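# Move mug from peg to upright on table

## Task

Lift the mug off its peg, set it on the table top standing with its opening facing up, and release it so it stays there unassisted.

## Robot and tools

Robot: two arms, left_arm and right_arm. right_arm ends in a right hand and left_arm in its mirror-image left hand. Each hand has index, middle and ring fingers plus a thumb, driven by 16 motors. The calibrated bases are left_arm at (-0.035, +0.269, +0.002) m and right_arm at (+0.047, -0.365, +0.021) m, both almost unrotated.

Scene frame: origin at table-top height, halfway between the nominal bases. +z is up, +x points forward over the table, and +y points toward left_arm. Image left and right do not match the arm names.

Hand point axes (right hand): +z runs along straight fingers toward the tips, +x runs across the palm away from the thumb, and +y points out of the palm face. The palm face lies at y = -0.062 m. A rigid mast at the wrist occupies x +0.05 to +0.10, z -0.16 to -0.11, out to y = +0.06, and it can collide with things. On the left hand +x points toward the thumb, so the mast's x values flip sign. Straight fingertips reach about 0.12 m beyond the hand point along +z. Hinges near -1 curl the digits toward +y.

execute_actions(actions, cameras). actions is a list of actions run in order. Each action lasts 0.5 s, which is 15 control steps of 1/30 s. Each action is a list of 1 to 15 rows; a short action repeats its last row for the remaining steps. Every row is one flat list of exactly 48 numbers in [-1, 1] covering both arms, even if only one arm moves:
- 0-5: left_arm dx, dy, dz, rx, ry, rz.
- 6-21: the left hand's 16 motor goals.
- 22-23: left current_limit, then speed.
- 24-29: right_arm dx, dy, dz, rx, ry, rz.
- 30-45: the right hand's 16 motor goals.
- 46-47: right current_limit, then speed.
Motor order: index_mcp, index_abd, index_pip, index_dip, middle_mcp, middle_abd, middle_pip, middle_dip, ring_mcp, ring_abd, ring_pip, ring_dip, thumb_cmc, thumb_axl, thumb_mcp, thumb_ipl. The same order is used in every hand result list.

Arm numbers are offsets, not poses. They are measured along scene-frame axes from that arm's Hand target as it stood when the action began, not from the previous row. 1.0 equals 0.6 m of travel or 180 degrees. rx, ry, rz together form one rotation vector, turning about the Hand target position. If the dx, dy, dz vector is longer than 1.0 it is scaled down along its direction. Repeating an offset in a later action moves the arm further. All zeros asks again for the current target.

Hand numbers are absolute goal angles, mapped linearly between each hinge's two stops, so 0 is a real goal and does not mean 'unchanged'. To leave a hand alone, send back its hand_goal, hand_current_limit and hand_speed. Brackets give degrees at +1 and at -1, then the value at which the hinge is straight:
- _mcp: (-18, +128; +0.75)
- _abd: sideways swing (-60, +60; +0.00)
- _pip: (-29, +108; +0.58)
- _dip: (-21, +117; +0.70)
- thumb_cmc: (-20, +120; +0.71); toward -1 brings the thumb in front of the palm.
- thumb_axl: (-27, +140; +0.68); rolls the thumb about its own line.
- thumb_mcp: (-69, +109; +0.23)
- thumb_ipl: (-77, +108; +0.17)
For the fingers, -1 bends toward the palm.

current_limit maps -1..+1 linearly to 0..550 mA, with a floor of 11 mA. It also limits how hard and how fast a motor can act. speed sets how fast the set-point travels: (speed+1)/2 of 8.5 rad/s. Both start at +0.4 and -0.6, and the last values sent remain in effect. A finger presses only while its goal lies past the object's surface.

cameras: a list of names from cam_head_left, cam_head_right, cam_high, cam_low, cam_left_wrist, cam_right_wrist, or ["all"], or []. If left out, images come back only when actions is empty. An unknown name makes the call invalid. All images are 672x504.

zoom_image(camera, region): region is [x0, y0, x1, y1] in pixels of that camera's most recent image, with the origin at the top-left and at most 504 by 504. It only works for a camera in the latest image set.

finished_scene(scene=1) ends the scene for good. The mug must already be upright on the table and released.

Results: each arm reports end_effector_position (m) and end_effector_quat_wxyz in the scene frame. These may be off by a few cm. 'Hand target' is the last commanded pose after clipping, and it is the base for the next offsets. Other fields are joint positions, velocities and torques; torques include gravity and are noisy. Hand fields, in motor order:
- hand_goal: goals as written.
- hand_measured: actual hinge positions.
- hand_current_ma: motor current; positive pushes toward -1.
- hand_state: moving, goal, blocked or overload.
- hand_current_limit and hand_speed.
MOTOR HOT warnings and OVER-TEMPERATURE FAULT lines may also appear.

Motion notes: each step, commanded orientation is clipped to within 40 degrees of the measured orientation. The arm often stops short of its target and sags lower under load. If it rests short, send the remaining distance as a further offset, and aim somewhat high. To end a push against something, command the target back past the hand point. Near the waist axis, a small wrist move can swing the whole arm.

Avoid:
- Dropping the mug, releasing it while it moves, or letting it leave the table.
- Slamming into the table, peg or camera stand.
- Any contact between the two arms or hands, including one hand closing on the other's fingers.
- Motor currents at or above 495 mA for 5 s, which shut the motor off for 10 s.
- Overheating: warning at 85 °C; at 100 °C the arm drops.
The simulation keeps running while you think, holding the last command, and objects may occasionally be nudged.

Each tool is called after "Request:" by a JSON object that holds its "fn" and its "kwargs".

## Session

Request:
{"fn": "execute_actions", "kwargs": {"actions": [], "cameras": ["all"]}}

Scene clock: 0.00 s.
left_arm: end_effector_position=(+0.4244, +0.4410, +0.2095) hand_goal=(+0.754, +0.000, +0.576, +0.696, +0.754, +0.000, +0.576, +0.696, +0.754, +0.000, +0.576, +0.696, +0.714, +0.678, +0.226, +0.168) hand_measured=(+0.754, +0.000, +0.576, +0.696, +0.754, +0.000, +0.576, +0.696, +0.754, +0.000, +0.576, +0.696, +0.714, +0.678, +0.226, +0.168) hand_current_ma=(+0, +0, +0, +0, +0, +0, +0, +0, +0, +0, +0, +0, +0, +0, +0, +0) hand_state=(goal, goal, goal, goal, goal, goal, goal, goal, goal, goal, goal, goal, goal, goal, goal, goal) hand_current_limit=0.40 hand_speed=-0.60 end_effector_quat_wxyz=(+0.287, -0.089, +0.686, +0.663) | right_arm: end_effector_position=(+0.3699, -0.1786, +0.3004) hand_goal=(+0.754, +0.000, +0.576, +0.696, +0.754, +0.000, +0.576, +0.696, +0.754, +0.000, +0.576, +0.696, +0.714, +0.678, +0.226, +0.168) hand_measured=(+0.754, +0.000, +0.576, +0.696, +0.754, +0.000, +0.576, +0.696, +0.754, +0.000, +0.576, +0.696, +0.714, +0.678, +0.226, +0.168) hand_current_ma=(+0, +0, +0, +0, +0, +0, +0, +0, +0, +0, +0, +0, +0, +0, +0, +0) hand_state=(goal, goal, goal, goal, goal, goal, goal, goal, goal, goal, goal, goal, goal, goal, goal, goal) hand_current_limit=0.40 hand_speed=-0.60 end_effector_quat_wxyz=(-0.014, +0.246, +0.969, +0.024)
Joint positions: left_arm=[-0.012 1.925 0.855 1.235 -1.307 -0.378] | right_arm=[0.407 1.089 1.159 -1.634 -0.055 -0.668]
Joint velocities: within noise
Joint torques (N m): no reading
Motor temperatures (°C): left_arm=[29 28 29 28 28 27] | right_arm=[31 29 28 28 28 28]
Heat: left arm: hottest waist 29 °C; right arm: hottest waist 31 °C.
Hand target: left_arm +0.4274, +0.4409, +0.2142; +0.294, -0.096, +0.683, +0.662 | right_arm +0.3751, -0.1764, +0.3134; -0.002, +0.246, +0.969, +0.033

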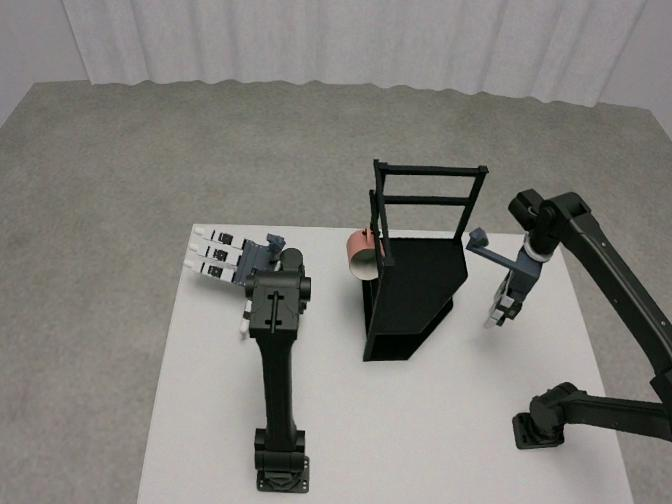

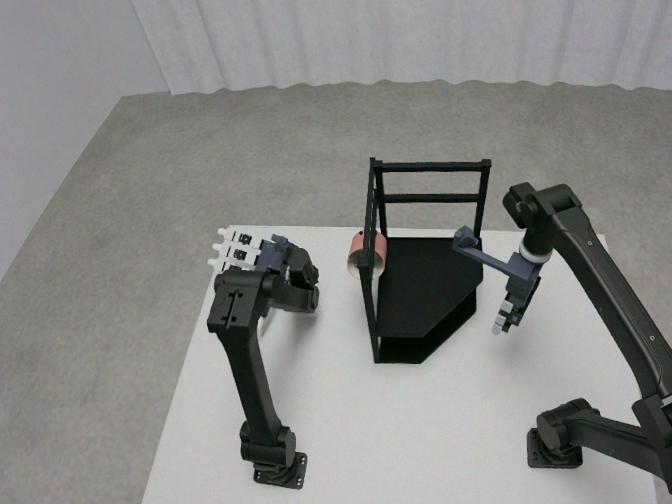

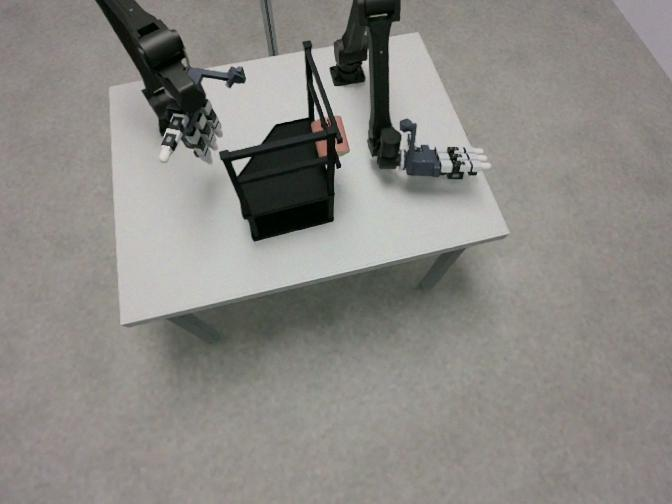

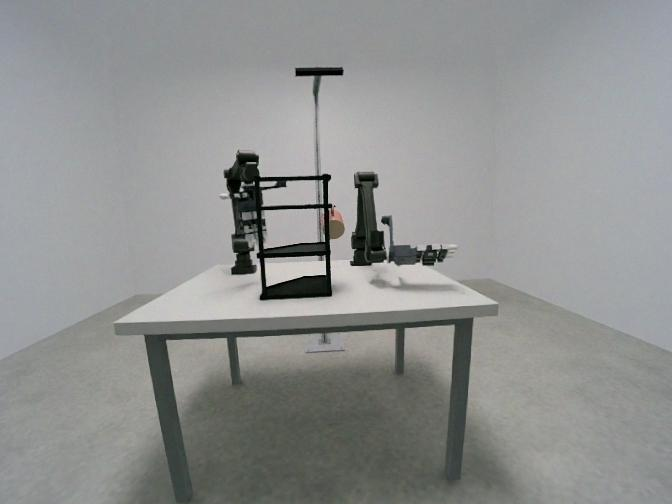

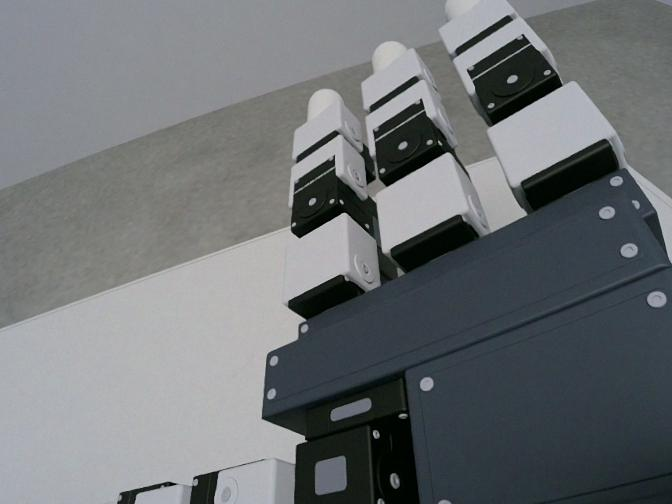

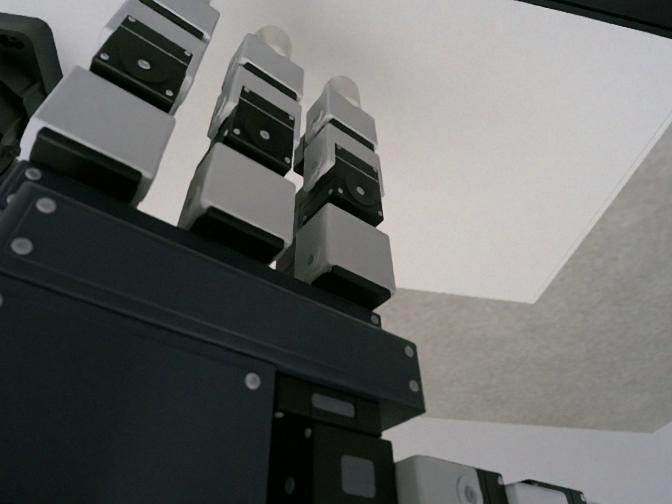

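Request:
{"fn": "zoom_image", "kwargs": {"camera": "cam_head_left", "region": [330, 140, 500, 380]}}

Request:
{"fn": "zoom_image", "kwargs": {"camera": "cam_head_right", "region": [330, 140, 500, 380]}}

Request:
{"fn": "zoom_image", "kwargs": {"camera": "cam_high", "region": [200, 20, 400, 250]}}

Request:
{"fn": "zoom_image", "kwargs": {"camera": "cam_low", "region": [220, 140, 480, 320]}}

Scaled by 2.100 from the camera's 672x504 image, which has a finer 960x720 frame.

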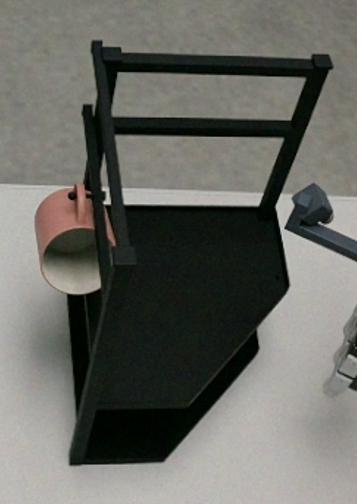

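Scaled by 2.100 from the camera's 672x504 image, which has a finer 960x720 frame.

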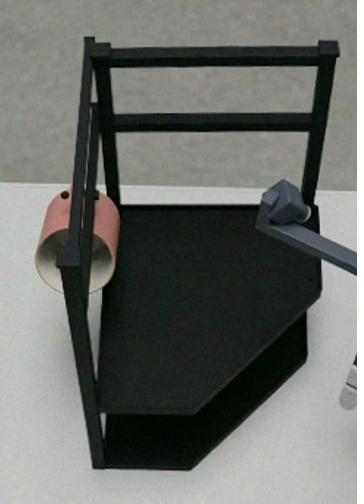

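Scaled by 2.191 from the camera's 672x504 image, which has a finer 960x720 frame.

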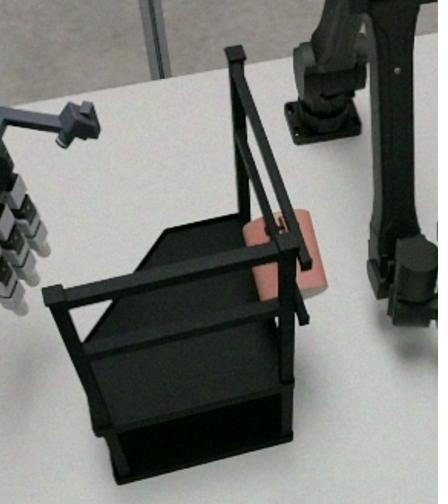

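Scaled by 1.938 from the camera's 672x504 image, which has a finer 960x720 frame.

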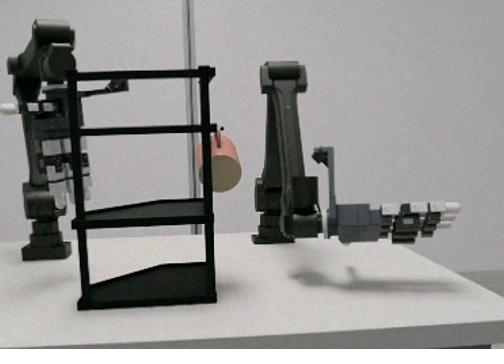

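Request:
{"fn": "zoom_image", "kwargs": {"camera": "cam_head_left", "region": [335, 210, 405, 290]}}

Request:
{"fn": "zoom_image", "kwargs": {"camera": "cam_head_right", "region": [335, 210, 405, 290]}}

Request:
{"fn": "zoom_image", "kwargs": {"camera": "cam_high", "region": [290, 90, 380, 180]}}

Request:
{"fn": "zoom_image", "kwargs": {"camera": "cam_low", "region": [290, 160, 390, 280]}}

Scaled by 6.300 from the camera's 672x504 image, which has a finer 960x720 frame.

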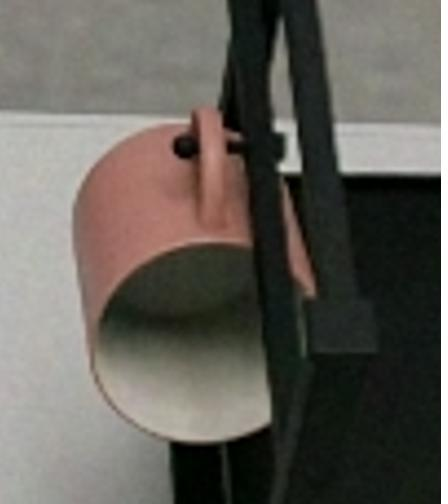

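Scaled by 6.300 from the camera's 672x504 image, which has a finer 960x720 frame.

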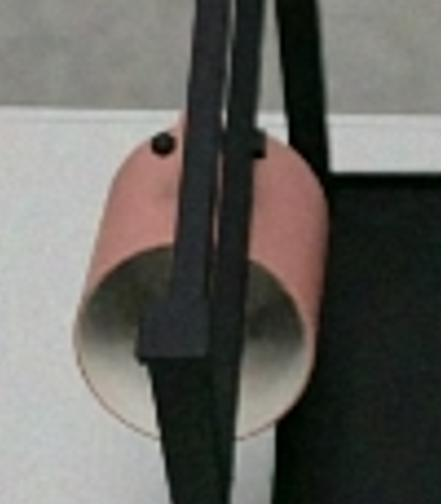

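Scaled by 5.600 from the camera's 672x504 image, which has a finer 960x720 frame.

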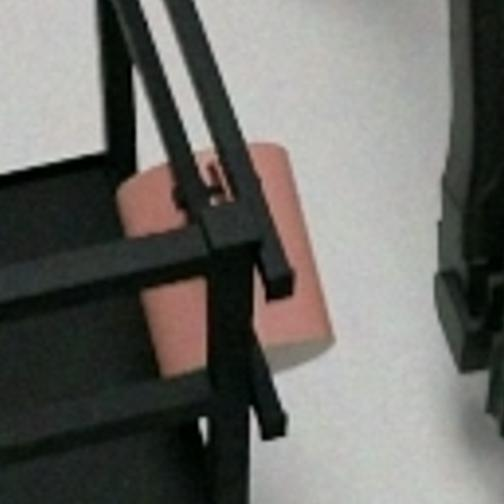

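Scaled by 4.200 from the camera's 672x504 image, which has a finer 960x720 frame.

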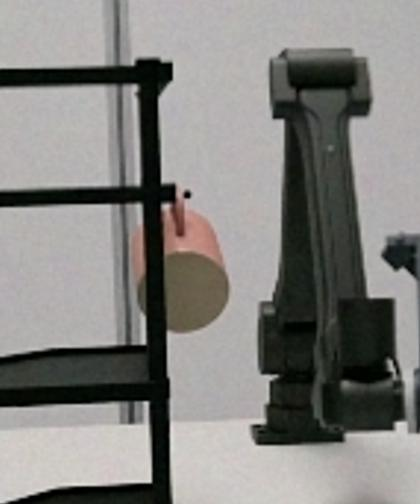

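Request:
{"fn": "zoom_image", "kwargs": {"camera": "cam_head_left", "region": [170, 220, 390, 504]}}

Request:
{"fn": "zoom_image", "kwargs": {"camera": "cam_head_right", "region": [190, 215, 410, 499]}}

Request:
{"fn": "zoom_image", "kwargs": {"camera": "cam_low", "region": [310, 150, 480, 290]}}

Scaled by 1.775 from the camera's 672x504 image, which has a finer 960x720 frame.

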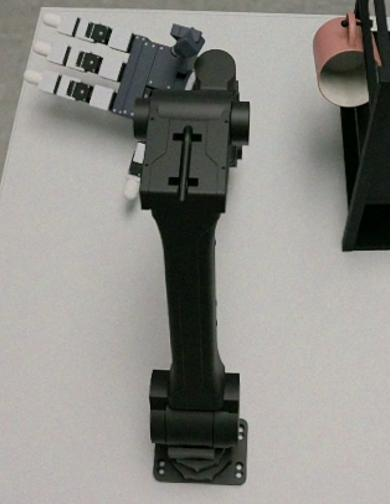

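Scaled by 1.775 from the camera's 672x504 image, which has a finer 960x720 frame.

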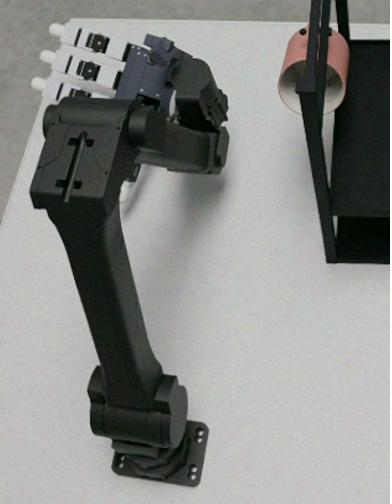

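Scaled by 2.965 from the camera's 672x504 image, which has a finer 960x720 frame.

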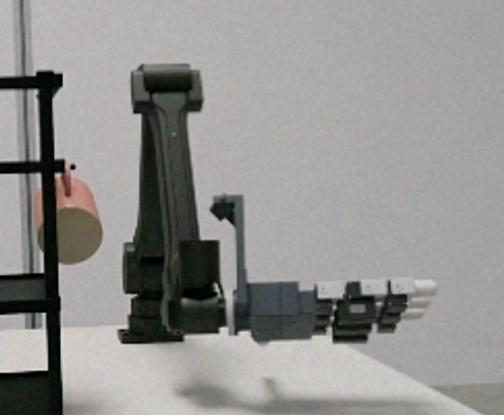

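Request:
{"fn": "execute_actions", "kwargs": {"actions": [[[0.0355,-0.026,0.055,0.0424,0.0795,-0.0898, -0.068,0,0.139,0.261, -0.068,0,0.139,0.261, -0.068,0,0.139,0.261, 0.714,0.678,0.226,0.168, 0.4,-0.6, 0,0,0,0,0,0, 0.754,0,0.576,0.696, 0.754,0,0.576,0.696, 0.754,0,0.576,0.696, 0.714,0.678,0.226,0.168, 0.4,-0.6]]]}}

Scene clock: 1353.00 s.
left_arm: end_effector_position=(+0.4493, +0.4228, +0.2459) hand_goal=(-0.068, +0.000, +0.140, +0.262, -0.068, +0.000, +0.140, +0.262, -0.068, +0.000, +0.140, +0.262, +0.714, +0.678, +0.226, +0.168) hand_measured=(-0.056, +0.002, +0.144, +0.264, -0.056, +0.002, +0.142, +0.264, -0.056, +0.002, +0.142, +0.264, +0.722, +0.678, +0.226, +0.168) hand_current_ma=(+19, +1, +3, +3, +22, +1, +2, +2, +18, +1, +2, +2, +11, -1, +0, +0) hand_state=(goal, goal, goal, goal, goal, goal, goal, goal, goal, goal, goal, goal, goal, goal, goal, goal) hand_current_limit=0.40 hand_speed=-0.60 end_effector_quat_wxyz=(+0.309, +0.099, +0.675, +0.663) | right_arm: end_effector_position=(+0.3699, -0.1786, +0.3004) hand_goal=(+0.754, +0.000, +0.576, +0.696, +0.754, +0.000, +0.576, +0.696, +0.754, +0.000, +0.576, +0.696, +0.714, +0.678, +0.226, +0.168) hand_measured=(+0.754, +0.000, +0.576, +0.696, +0.754, +0.000, +0.576, +0.696, +0.754, +0.000, +0.576, +0.696, +0.714, +0.678, +0.224, +0.168) hand_current_ma=(+0, +0, +0, +0, +0, +0, +0, +0, +0, +0, +0, +0, +0, +0, -1, +0) hand_state=(goal, goal, goal, goal, goal, goal, goal, goal, goal, goal, goal, goal, goal, goal, goal, goal) hand_current_limit=0.40 hand_speed=-0.60 end_effector_quat_wxyz=(-0.014, +0.246, +0.969, +0.024)
Joint positions: left_arm=[-0.019 1.802 0.73 1.203 -1.011 -0.18] | right_arm=[0.407 1.089 1.159 -1.634 -0.055 -0.668]
Joint torques (N m): left_arm=[-0.21 -16.26 4.4 0.98 0.29 0.17] | right_arm=[0.62 -7.12 12.23 0.7 -0.09 0.06]
Motor temperatures (°C): left_arm=[29 41 37 28 27 26] | right_arm=[30 30 51 28 28 27]
Heat: left arm: hottest shoulder 41 °C; right arm: hottest elbow 51 °C.
Hand target: left_arm +0.4488, +0.4252, +0.2471; +0.302, +0.104, +0.676, +0.664 | right_arm +0.3751, -0.1764, +0.3134; -0.002, +0.246, +0.969, +0.033
Off the commanded pose: left_arm 0.003 m, 1 deg | right_arm 0.014 m, 2 deg.

Request:
{"fn": "execute_actions", "kwargs": {"actions": [[[0.0355,-0.026,0.055,0.0424,0.0795,-0.0898, -0.068,0,0.139,0.261, -0.068,0,0.139,0.261, -0.068,0,0.139,0.261, 0.714,0.678,0.226,0.168, 0.4,-0.6, 0,0,0,0,0,0, 0.754,0,0.576,0.696, 0.754,0,0.576,0.696, 0.754,0,0.576,0.696, 0.714,0.678,0.226,0.168, 0.4,-0.6]],[[0.0517,-0.09,0.0165,0,0,-0.153, -0.068,0,0.139,0.261, -0.068,0,0.139,0.261, -0.068,0,0.139,0.261, 0.714,0.678,0.226,0.168, 0.4,-0.6, 0,0,0,0,0,0, 0.754,0,0.576,0.696, 0.754,0,0.576,0.696, 0.754,0,0.576,0.696, 0.714,0.678,0.226,0.168, 0.4,-0.6]],[[-0.0367,-0.098,0,0,0,-0.153, -0.068,0,0.139,0.261, -0.068,0,0.139,0.261, -0.068,0,0.139,0.261, 0.714,0.678,0.226,0.168, 0.4,-0.6, 0,0,0,0,0,0, 0.754,0,0.576,0.696, 0.754,0,0.576,0.696, 0.754,0,0.576,0.696, 0.714,0.678,0.226,0.168, 0.4,-0.6]]], "cameras": ["cam_head_left","cam_head_right","cam_left_wrist"]}}

Scene clock: 1379.03 s.
left_arm: end_effector_position=(+0.4779, +0.2951, +0.2834) hand_goal=(-0.068, +0.000, +0.140, +0.262, -0.068, +0.000, +0.140, +0.262, -0.068, +0.000, +0.140, +0.262, +0.714, +0.678, +0.226, +0.168) hand_measured=(-0.060, +0.002, +0.142, +0.264, -0.058, +0.002, +0.142, +0.264, -0.058, +0.002, +0.142, +0.264, +0.722, +0.678, +0.226, +0.168) hand_current_ma=(+12, +1, +2, +2, +18, +1, +2, +2, +17, +1, +2, +2, +13, -1, +0, +0) hand_state=(goal, goal, goal, goal, goal, goal, goal, goal, goal, goal, goal, goal, goal, goal, goal, goal) hand_current_limit=0.40 hand_speed=-0.60 end_effector_quat_wxyz=(+0.561, +0.562, +0.435, +0.424) | right_arm: end_effector_position=(+0.3699, -0.1786, +0.3004) hand_goal=(+0.754, +0.000, +0.576, +0.696, +0.754, +0.000, +0.576, +0.696, +0.754, +0.000, +0.576, +0.696, +0.714, +0.678, +0.226, +0.168) hand_measured=(+0.754, +0.000, +0.576, +0.696, +0.754, +0.000, +0.576, +0.696, +0.754, +0.000, +0.576, +0.696, +0.714, +0.678, +0.224, +0.168) hand_current_ma=(+0, +0, +0, +0, +0, +0, +0, +0, +0, +0, +0, +0, +0, +0, -1, +0) hand_state=(goal, goal, goal, goal, goal, goal, goal, goal, goal, goal, goal, goal, goal, goal, goal, goal) hand_current_limit=0.40 hand_speed=-0.60 end_effector_quat_wxyz=(-0.014, +0.246, +0.969, +0.024)
Joint positions: left_arm=[0.152 1.468 0.503 0.953 0.409 -0.007] | right_arm=[0.407 1.089 1.159 -1.634 -0.055 -0.668]
Joint torques (N m): left_arm=[-0.26 -12.16 6.67 1.63 0.15 0.1] | right_arm=[1.03 -6.42 12.31 0.84 -0.03 0.11]
Heat: left arm: hottest shoulder 39 °C; right arm: hottest elbow 51 °C.
Hand target: left_arm +0.4791, +0.2968, +0.2900; +0.561, +0.561, +0.431, +0.430 | right_arm +0.3751, -0.1764, +0.3134; -0.002, +0.246, +0.969, +0.033
Off the commanded pose: left_arm 0.007 m, 1 deg | right_arm 0.014 m, 2 deg.
Images, in order (width x height): cam_head_left 672x504, cam_head_right 672x504, cam_left_wrist 672x504.

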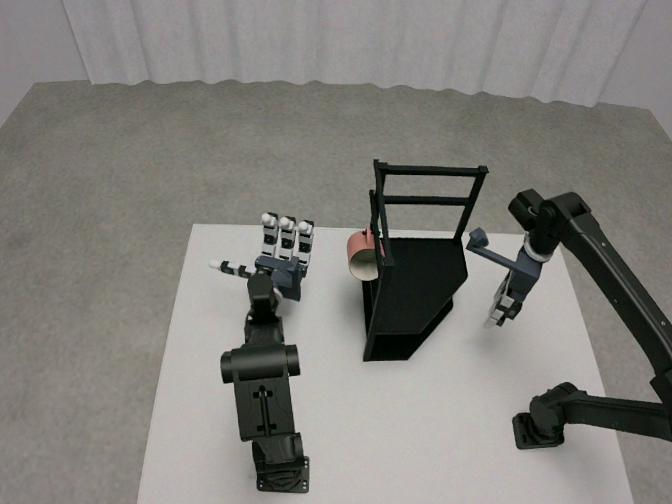

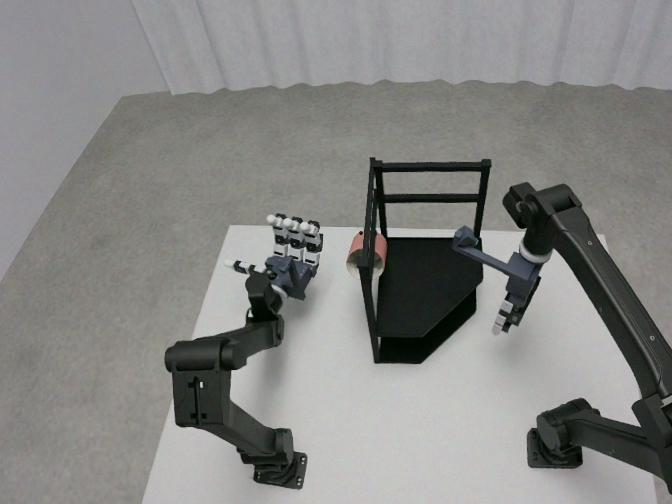

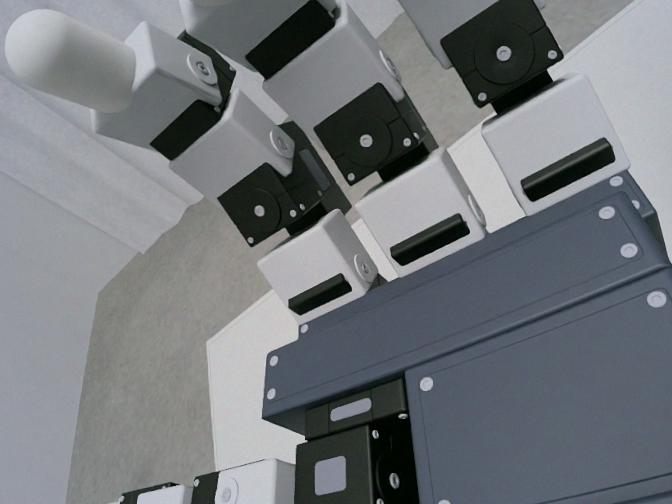

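Request:
{"fn": "execute_actions", "kwargs": {"actions": [[[-0.079,-0.081,0,0,0,-0.153, -0.068,0,0.139,0.261, -0.068,0,0.139,0.261, -0.068,0,0.139,0.261, -0.571,0.678,0.226,0.168, 0.4,-0.6, 0,0,0,0,0,0, 0.754,0,0.576,0.696, 0.754,0,0.576,0.696, 0.754,0,0.576,0.696, 0.714,0.678,0.226,0.168, 0.4,-0.6]],[[-0.109,-0.039,0,0,0,-0.153, -0.068,0,0.139,0.261, -0.068,0,0.139,0.261, -0.068,0,0.139,0.261, -0.571,0.678,0.226,0.168, 0.4,-0.6, 0,0,0,0,0,0, 0.754,0,0.576,0.696, 0.754,0,0.576,0.696, 0.754,0,0.576,0.696, 0.714,0.678,0.226,0.168, 0.4,-0.6]],[[0.024,0.008,-0.023,-0.038,0.1045,0, -0.068,0,0.139,0.261, -0.068,0,0.139,0.261, -0.068,0,0.139,0.261, -0.571,0.678,0.226,0.168, 0.4,-0.6, 0,0,0,0,0,0, 0.754,0,0.576,0.696, 0.754,0,0.576,0.696, 0.754,0,0.576,0.696, 0.714,0.678,0.226,0.168, 0.4,-0.6]],[[0.024,0.008,-0.023,-0.038,0.1045,0, -0.068,0,0.139,0.261, -0.068,0,0.139,0.261, -0.068,0,0.139,0.261, -0.571,0.678,0.226,0.168, 0.4,-0.6, 0,0,0,0,0,0, 0.754,0,0.576,0.696, 0.754,0,0.576,0.696, 0.754,0,0.576,0.696, 0.714,0.678,0.226,0.168, 0.4,-0.6]]], "cameras": ["all"]}}

Scene clock: 1422.17 s.
left_arm: end_effector_position=(+0.3904, +0.2322, +0.2530) hand_goal=(-0.068, +0.000, +0.140, +0.262, -0.068, +0.000, +0.140, +0.262, -0.068, +0.000, +0.140, +0.262, -0.570, +0.678, +0.226, +0.168) hand_measured=(-0.060, +0.002, +0.142, +0.264, -0.058, +0.002, +0.142, +0.264, -0.058, +0.002, +0.142, +0.264, -0.566, +0.678, +0.226, +0.168) hand_current_ma=(+12, +1, +2, +2, +18, +1, +2, +2, +16, +1, +2, +2, +5, -1, +0, +0) hand_state=(goal, goal, goal, goal, goal, goal, goal, goal, goal, goal, goal, goal, goal, goal, goal, goal) hand_current_limit=0.40 hand_speed=-0.60 end_effector_quat_wxyz=(+0.694, +0.612, +0.356, -0.129) | right_arm: end_effector_position=(+0.3699, -0.1786, +0.3004) hand_goal=(+0.754, +0.000, +0.576, +0.696, +0.754, +0.000, +0.576, +0.696, +0.754, +0.000, +0.576, +0.696, +0.714, +0.678, +0.226, +0.168) hand_measured=(+0.754, +0.000, +0.576, +0.696, +0.754, +0.000, +0.576, +0.696, +0.754, +0.000, +0.576, +0.696, +0.714, +0.678, +0.224, +0.168) hand_current_ma=(+0, +0, +0, +0, +0, +0, +0, +0, +0, +0, +0, +0, +0, +0, -1, +0) hand_state=(goal, goal, goal, goal, goal, goal, goal, goal, goal, goal, goal, goal, goal, goal, goal, goal) hand_current_limit=0.40 hand_speed=-0.60 end_effector_quat_wxyz=(-0.014, +0.246, +0.969, +0.024)
Joint positions: left_arm=[0.339 1.333 0.462 0.599 1.559 -0.438] | right_arm=[0.407 1.089 1.159 -1.634 -0.055 -0.668]
Joint torques (N m): left_arm=[-0.38 -9.82 7.54 0.75 0.41 0.14] | right_arm=[0.91 -6.89 12.14 0.66 -0.1 0.08]
Heat: left arm: hottest shoulder 38 °C; right arm: hottest elbow 51 °C.
Hand target: left_arm +0.3950, +0.2345, +0.2625; +0.696, +0.612, +0.353, -0.124 | right_arm +0.3751, -0.1764, +0.3134; -0.002, +0.246, +0.969, +0.033
Off the commanded pose: left_arm 0.011 m, 1 deg | right_arm 0.014 m, 2 deg.

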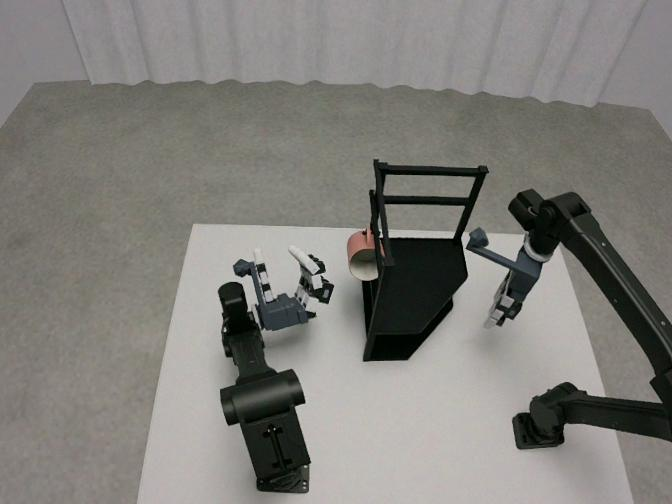

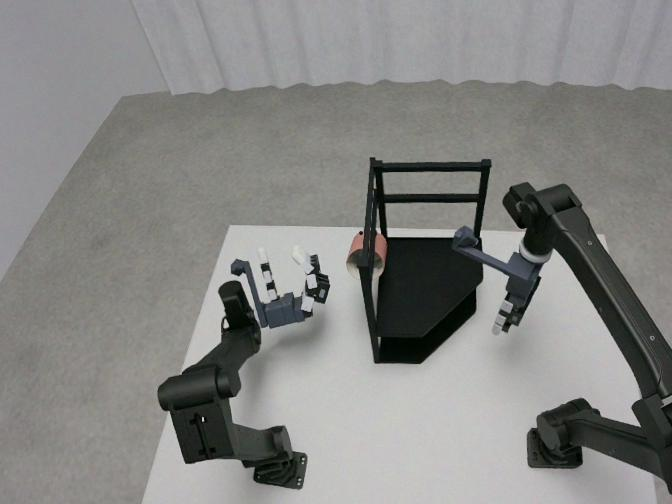

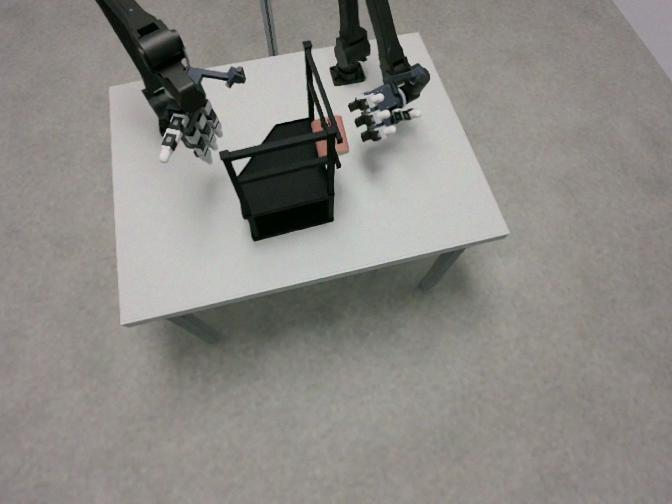

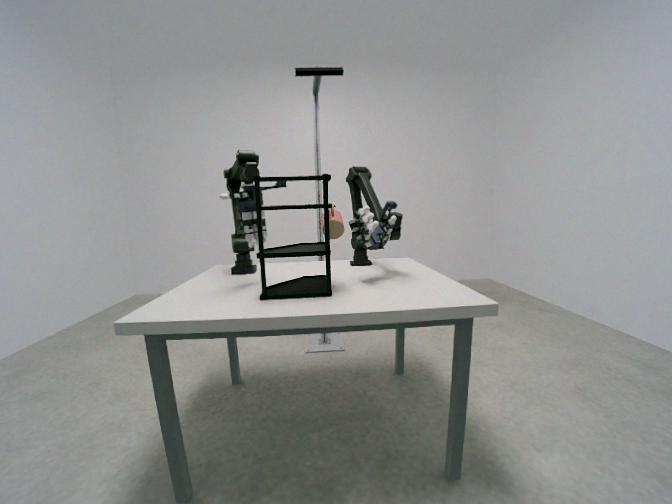

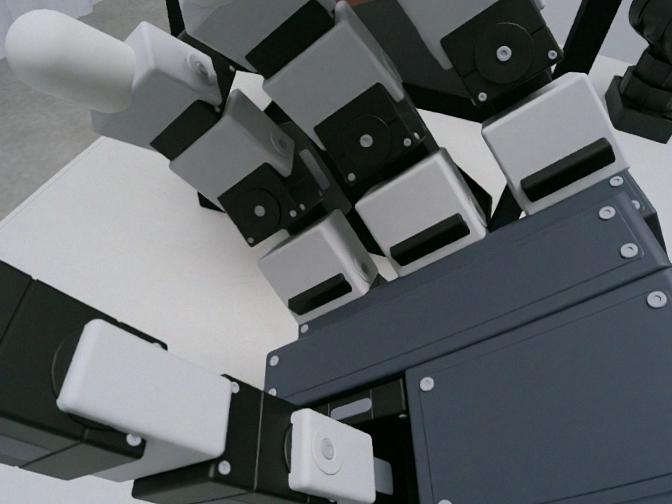

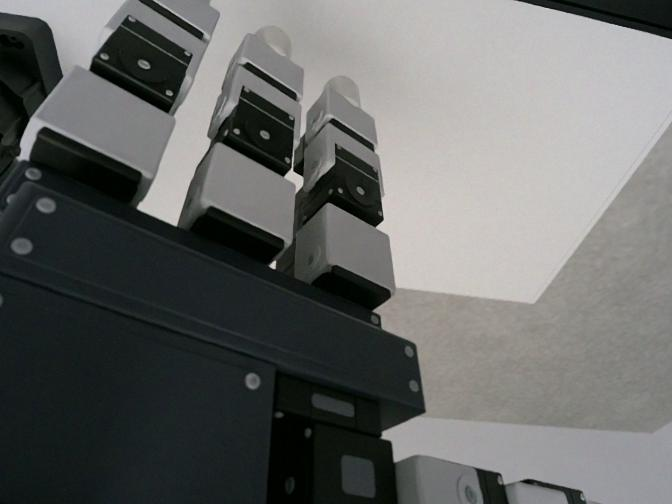

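Request:
{"fn": "zoom_image", "kwargs": {"camera": "cam_head_left", "region": [220, 210, 410, 370]}}

Request:
{"fn": "zoom_image", "kwargs": {"camera": "cam_low", "region": [300, 160, 420, 300]}}

Request:
{"fn": "zoom_image", "kwargs": {"camera": "cam_high", "region": [280, 60, 440, 190]}}

Request:
{"fn": "zoom_image", "kwargs": {"camera": "cam_head_right", "region": [220, 210, 410, 370]}}

Scaled by 2.653 from the camera's 672x504 image, which has a finer 960x720 frame.

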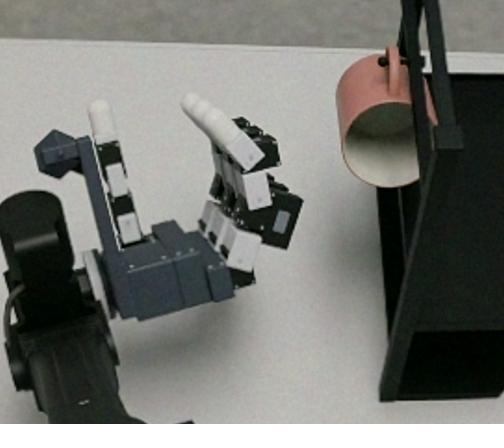

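Scaled by 3.600 from the camera's 672x504 image, which has a finer 960x720 frame.

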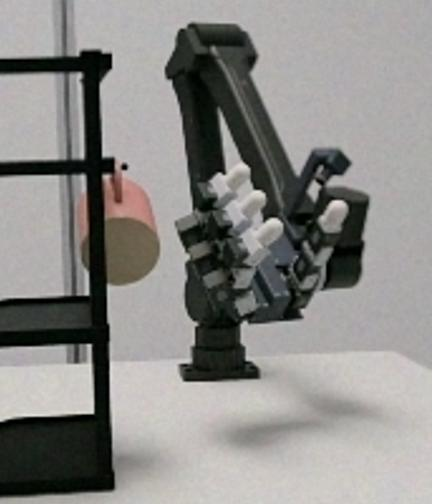

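Scaled by 3.150 from the camera's 672x504 image, which has a finer 960x720 frame.

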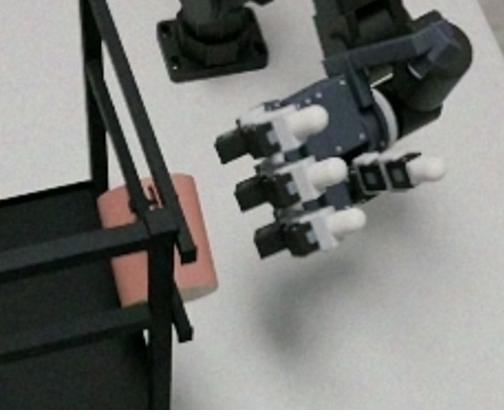

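Scaled by 2.653 from the camera's 672x504 image, which has a finer 960x720 frame.

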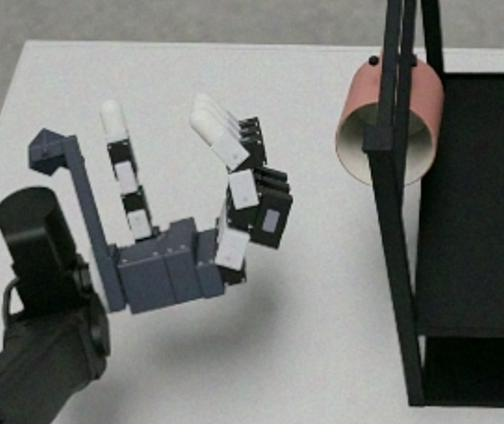

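Request:
{"fn": "execute_actions", "kwargs": {"actions": [[[0,0.01,0.01,-0.0095,0.0261,0, 0.754,0,0.576,0.696, 0.754,0,0.576,0.696, -0.479,0,-0.518,-0.319, -0.571,0.678,0.226,0.168, 0.4,-0.5, 0,0,0,0,0,0, 0.754,0,0.576,0.696, 0.754,0,0.576,0.696, 0.754,0,0.576,0.696, 0.714,0.678,0.226,0.168, 0.4,-0.6]],[[0,0,0,0,0,0, 0.754,0,0.576,0.696, 0.754,0,0.576,0.696, -0.479,0,-0.518,-0.319, -0.571,0.678,0.226,0.168, 0.4,-0.5, 0,0,0,0,0,0, 0.754,0,0.576,0.696, 0.754,0,0.576,0.696, 0.754,0,0.576,0.696, 0.714,0.678,0.226,0.168, 0.4,-0.6]],[[-0.0033,-0.0842,0.0192,0,0,-0.0278, 0.754,0,0.576,0.696, 0.754,0,0.576,0.696, -0.479,0,-0.518,-0.319, -0.571,0.678,0.226,0.168, 0.4,-0.6, 0,0,0,0,0,0, 0.754,0,0.576,0.696, 0.754,0,0.576,0.696, 0.754,0,0.576,0.696, 0.714,0.678,0.226,0.168, 0.4,-0.6]]], "cameras": ["cam_head_left","cam_head_right","cam_low","cam_left_wrist"]}}

Scene clock: 1647.17 s.
left_arm: end_effector_position=(+0.3849, +0.1898, +0.2638) hand_goal=(+0.754, +0.000, +0.576, +0.696, +0.754, +0.000, +0.576, +0.696, -0.478, +0.000, -0.518, -0.318, -0.570, +0.678, +0.226, +0.168) hand_measured=(+0.758, +0.002, +0.576, +0.694, +0.760, +0.002, +0.576, +0.694, -0.478, +0.002, -0.516, -0.316, -0.564, +0.678, +0.226, +0.168) hand_current_ma=(+6, +1, +0, -2, +7, +1, +0, -2, +0, +1, +1, +3, +8, -1, +0, +0) hand_state=(goal, goal, goal, goal, goal, goal, goal, goal, goal, goal, goal, goal, goal, goal, goal, goal) hand_current_limit=0.40 hand_speed=-0.60 end_effector_quat_wxyz=(+0.676, +0.608, +0.366, -0.197) | right_arm: end_effector_position=(+0.3699, -0.1786, +0.3004) hand_goal=(+0.754, +0.000, +0.576, +0.696, +0.754, +0.000, +0.576, +0.696, +0.754, +0.000, +0.576, +0.696, +0.714, +0.678, +0.226, +0.168) hand_measured=(+0.754, +0.000, +0.576, +0.696, +0.754, +0.000, +0.576, +0.696, +0.754, +0.000, +0.576, +0.696, +0.714, +0.678, +0.224, +0.168) hand_current_ma=(+0, +0, +0, +0, +0, +0, +0, +0, +0, +0, +0, +0, +0, +0, -1, +0) hand_state=(goal, goal, goal, goal, goal, goal, goal, goal, goal, goal, goal, goal, goal, goal, goal, goal) hand_current_limit=0.40 hand_speed=-0.60 end_effector_quat_wxyz=(-0.014, +0.246, +0.969, +0.024)
Joint positions: left_arm=[0.234 1.25 0.462 0.547 1.537 -0.584] | right_arm=[0.407 1.089 1.159 -1.634 -0.055 -0.668]
Joint torques (N m): left_arm=[-0.21 -8.64 9.06 1.5 0.38 0.03] | right_arm=[0.38 -7.53 12.38 0.7 -0.03 0.04]
Motor temperatures (°C): left_arm=[29 35 43 27 27 26] | right_arm=[30 30 52 28 28 27]
Heat: left arm: hottest elbow 43 °C; right arm: hottest elbow 52 °C.
Hand target: left_arm +0.3931, +0.1899, +0.2799; +0.683, +0.612, +0.353, -0.184 | right_arm +0.3751, -0.1764, +0.3134; -0.002, +0.246, +0.969, +0.033
Off the commanded pose: left_arm 0.018 m, 2 deg | right_arm 0.014 m, 2 deg.
Images, in order (width x height): cam_head_left 672x504, cam_head_right 672x504, cam_low 672x504, cam_left_wrist 672x504.

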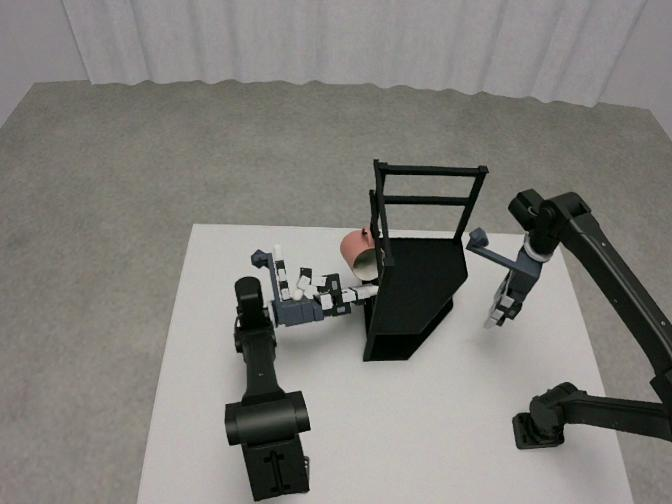

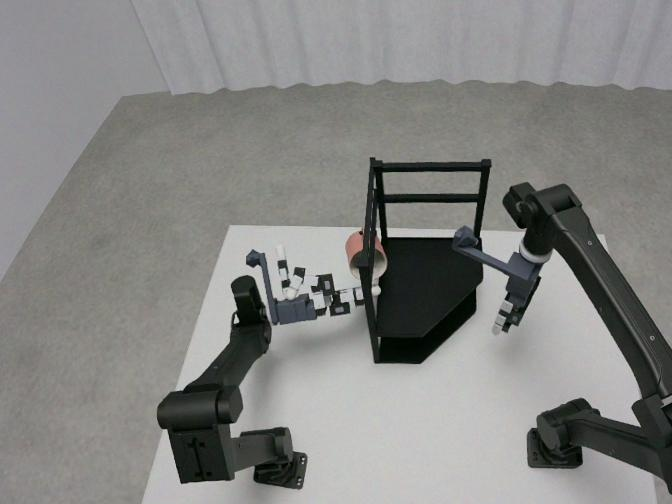

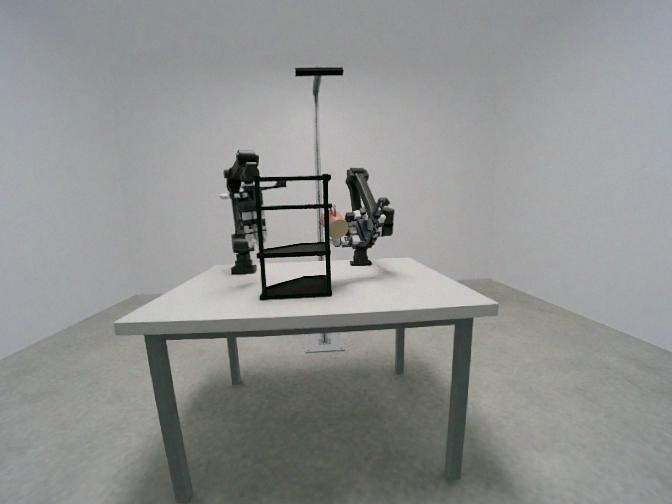

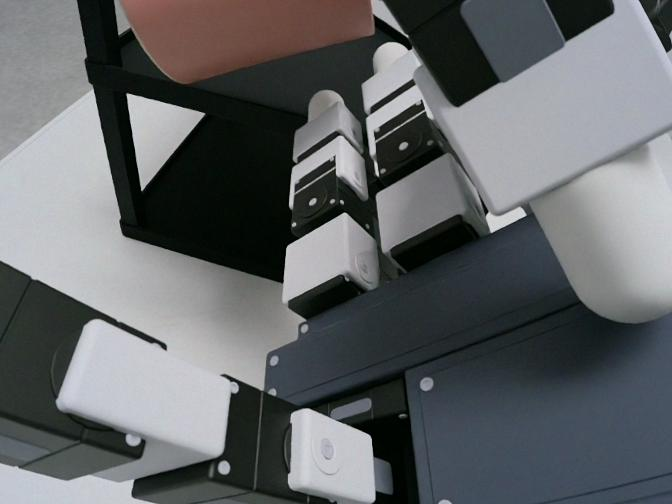

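Request:
{"fn": "zoom_image", "kwargs": {"camera": "cam_head_left", "region": [310, 210, 410, 320]}}

Request:
{"fn": "zoom_image", "kwargs": {"camera": "cam_head_right", "region": [310, 210, 410, 320]}}

Request:
{"fn": "zoom_image", "kwargs": {"camera": "cam_low", "region": [310, 180, 400, 280]}}

Request:
{"fn": "zoom_image", "kwargs": {"camera": "cam_left_wrist", "region": [60, 0, 460, 300]}}

Scaled by 4.582 from the camera's 672x504 image, which has a finer 960x720 frame.

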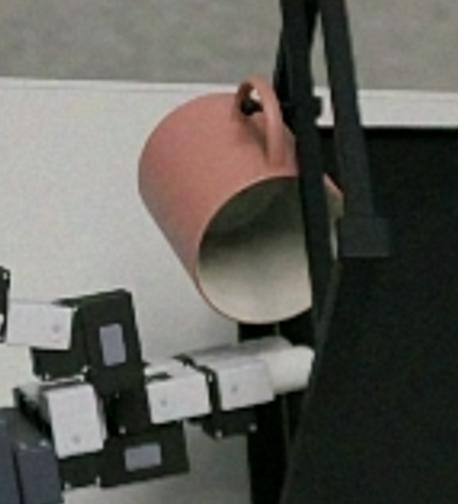

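Scaled by 4.582 from the camera's 672x504 image, which has a finer 960x720 frame.

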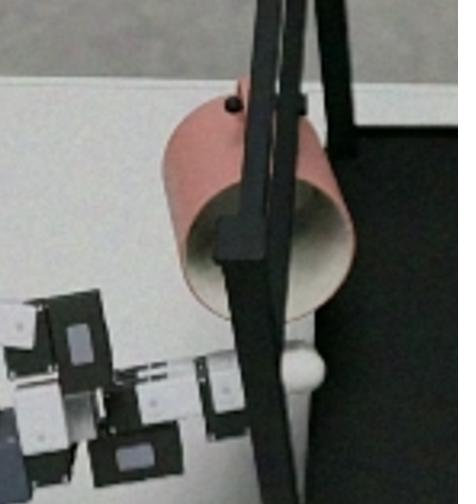

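Scaled by 5.040 from the camera's 672x504 image, which has a finer 960x720 frame.

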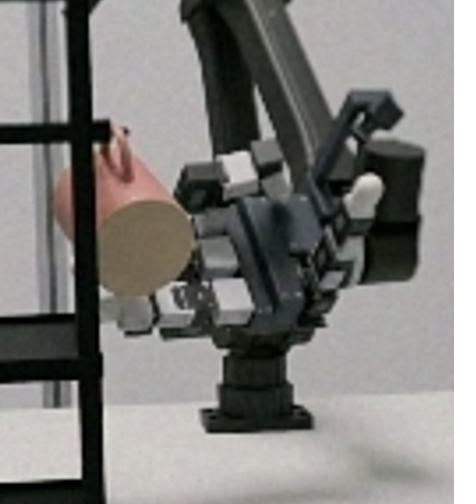

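Scaled by 1.260 from the camera's 672x504 image, which has a finer 960x720 frame.

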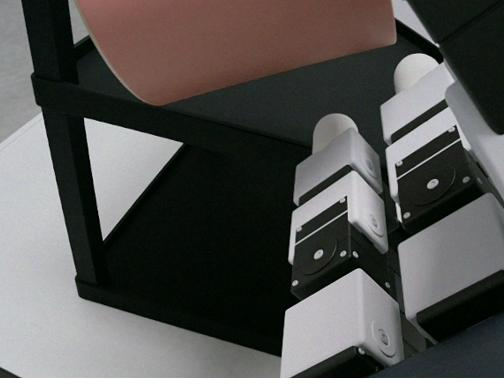

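Request:
{"fn": "execute_actions", "kwargs": {"actions": [[[0.01,-0.07,0.001,0,0,-0.0194, 0.754,0,0.576,0.696, 0.754,0,0.576,0.696, -0.479,0,-0.518,-0.319, -0.571,0.678,0.226,0.168, 0.4,-0.6, 0,0,0,0,0,0, 0.754,0,0.576,0.696, 0.754,0,0.576,0.696, 0.754,0,0.576,0.696, 0.714,0.678,0.226,0.168, 0.4,-0.6]]], "cameras": ["cam_head_left","cam_head_right","cam_low","cam_left_wrist","cam_high"]}}

Scene clock: 1730.30 s.
left_arm: end_effector_position=(+0.3896, +0.1603, +0.2664) hand_goal=(+0.754, +0.000, +0.576, +0.696, +0.754, +0.000, +0.576, +0.696, -0.478, +0.000, -0.518, -0.318, -0.570, +0.678, +0.226, +0.168) hand_measured=(+0.782, -0.008, +0.598, +0.708, +0.760, +0.002, +0.576, +0.694, -0.478, +0.002, -0.516, -0.316, -0.564, +0.678, +0.226, +0.168) hand_current_ma=(+62, -8, +41, +21, +10, +1, +0, -2, +0, +1, +1, +2, +8, -1, +0, +0) hand_state=(blocked, goal, blocked, goal, goal, goal, goal, goal, goal, goal, goal, goal, goal, goal, goal, goal) hand_current_limit=0.40 hand_speed=-0.60 end_effector_quat_wxyz=(+0.671, +0.616, +0.356, -0.209) | right_arm: end_effector_position=(+0.3699, -0.1786, +0.3004) hand_goal=(+0.754, +0.000, +0.576, +0.696, +0.754, +0.000, +0.576, +0.696, +0.754, +0.000, +0.576, +0.696, +0.714, +0.678, +0.226, +0.168) hand_measured=(+0.754, +0.000, +0.576, +0.696, +0.754, +0.000, +0.576, +0.696, +0.754, +0.000, +0.576, +0.696, +0.714, +0.678, +0.224, +0.168) hand_current_ma=(+0, +0, +0, +0, +0, +0, +0, +0, +0, +0, +0, +0, +0, +0, -1, +0) hand_state=(goal, goal, goal, goal, goal, goal, goal, goal, goal, goal, goal, goal, goal, goal, goal, goal) hand_current_limit=0.40 hand_speed=-0.60 end_effector_quat_wxyz=(-0.014, +0.246, +0.969, +0.024)
Joint positions: left_arm=[0.149 1.269 0.47 0.634 1.488 -0.662] | right_arm=[0.407 1.089 1.159 -1.634 -0.055 -0.668]
Joint torques (N m): left_arm=[-2.55 -7.77 9.65 1.83 0.13 0.07] | right_arm=[1.03 -6.89 12.05 0.72 -0.04 0.04]
Heat: left arm: hottest elbow 46 °C; right arm: hottest elbow 52 °C.
Hand target: left_arm +0.3991, +0.1479, +0.2805; +0.677, +0.623, +0.334, -0.205 | right_arm +0.3751, -0.1764, +0.3134; -0.002, +0.246, +0.969, +0.033
Off the commanded pose: left_arm 0.021 m, 3 deg | right_arm 0.014 m, 2 deg.
Images, in order (width x height): cam_head_left 672x504, cam_head_right 672x504, cam_high 672x504, cam_low 672x504, cam_left_wrist 672x504.

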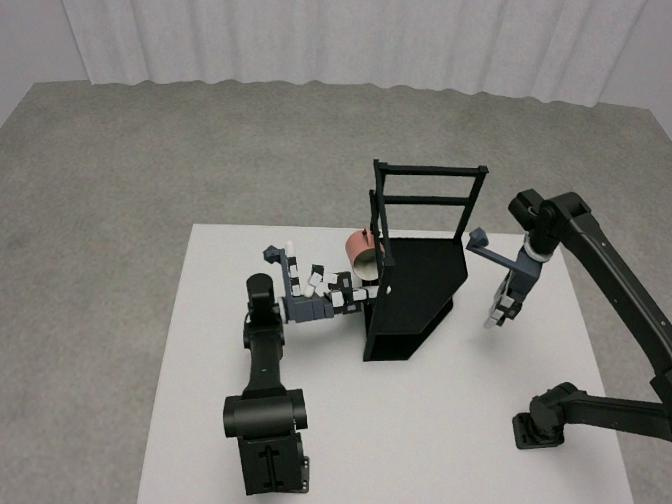

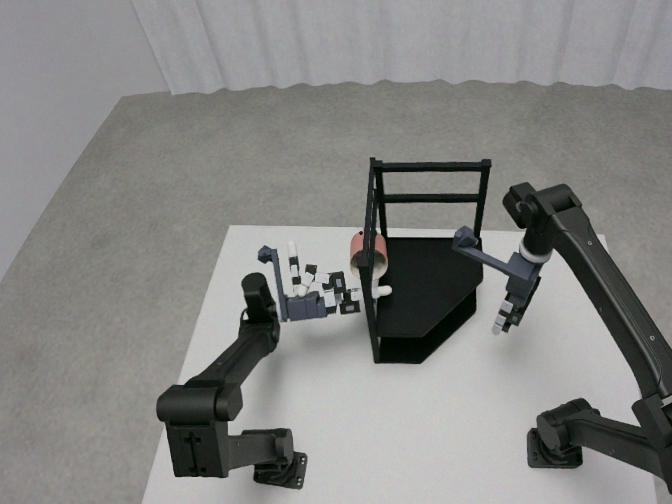

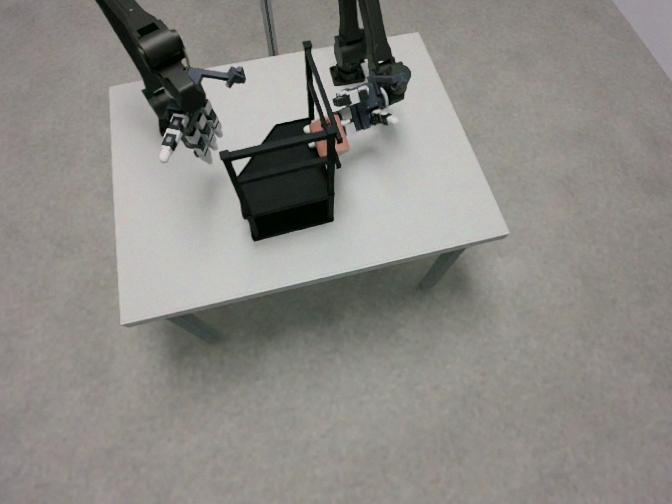

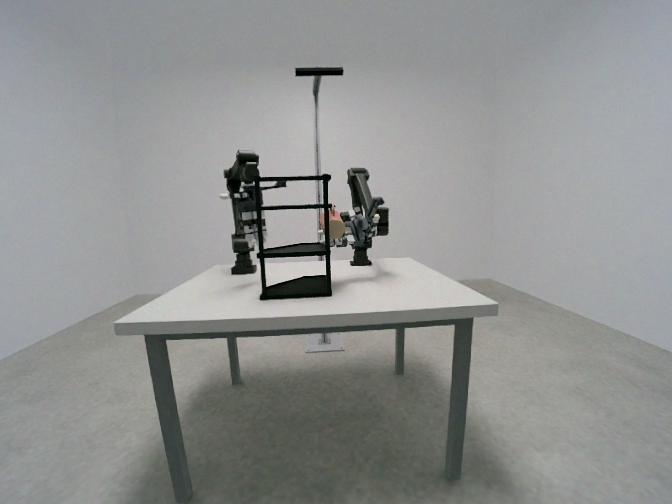

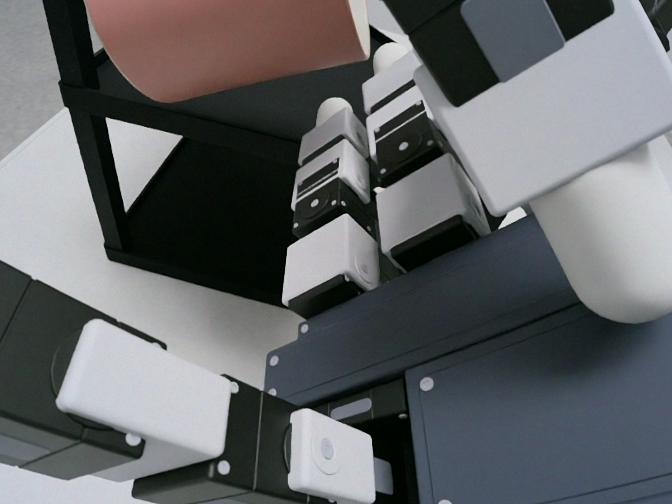

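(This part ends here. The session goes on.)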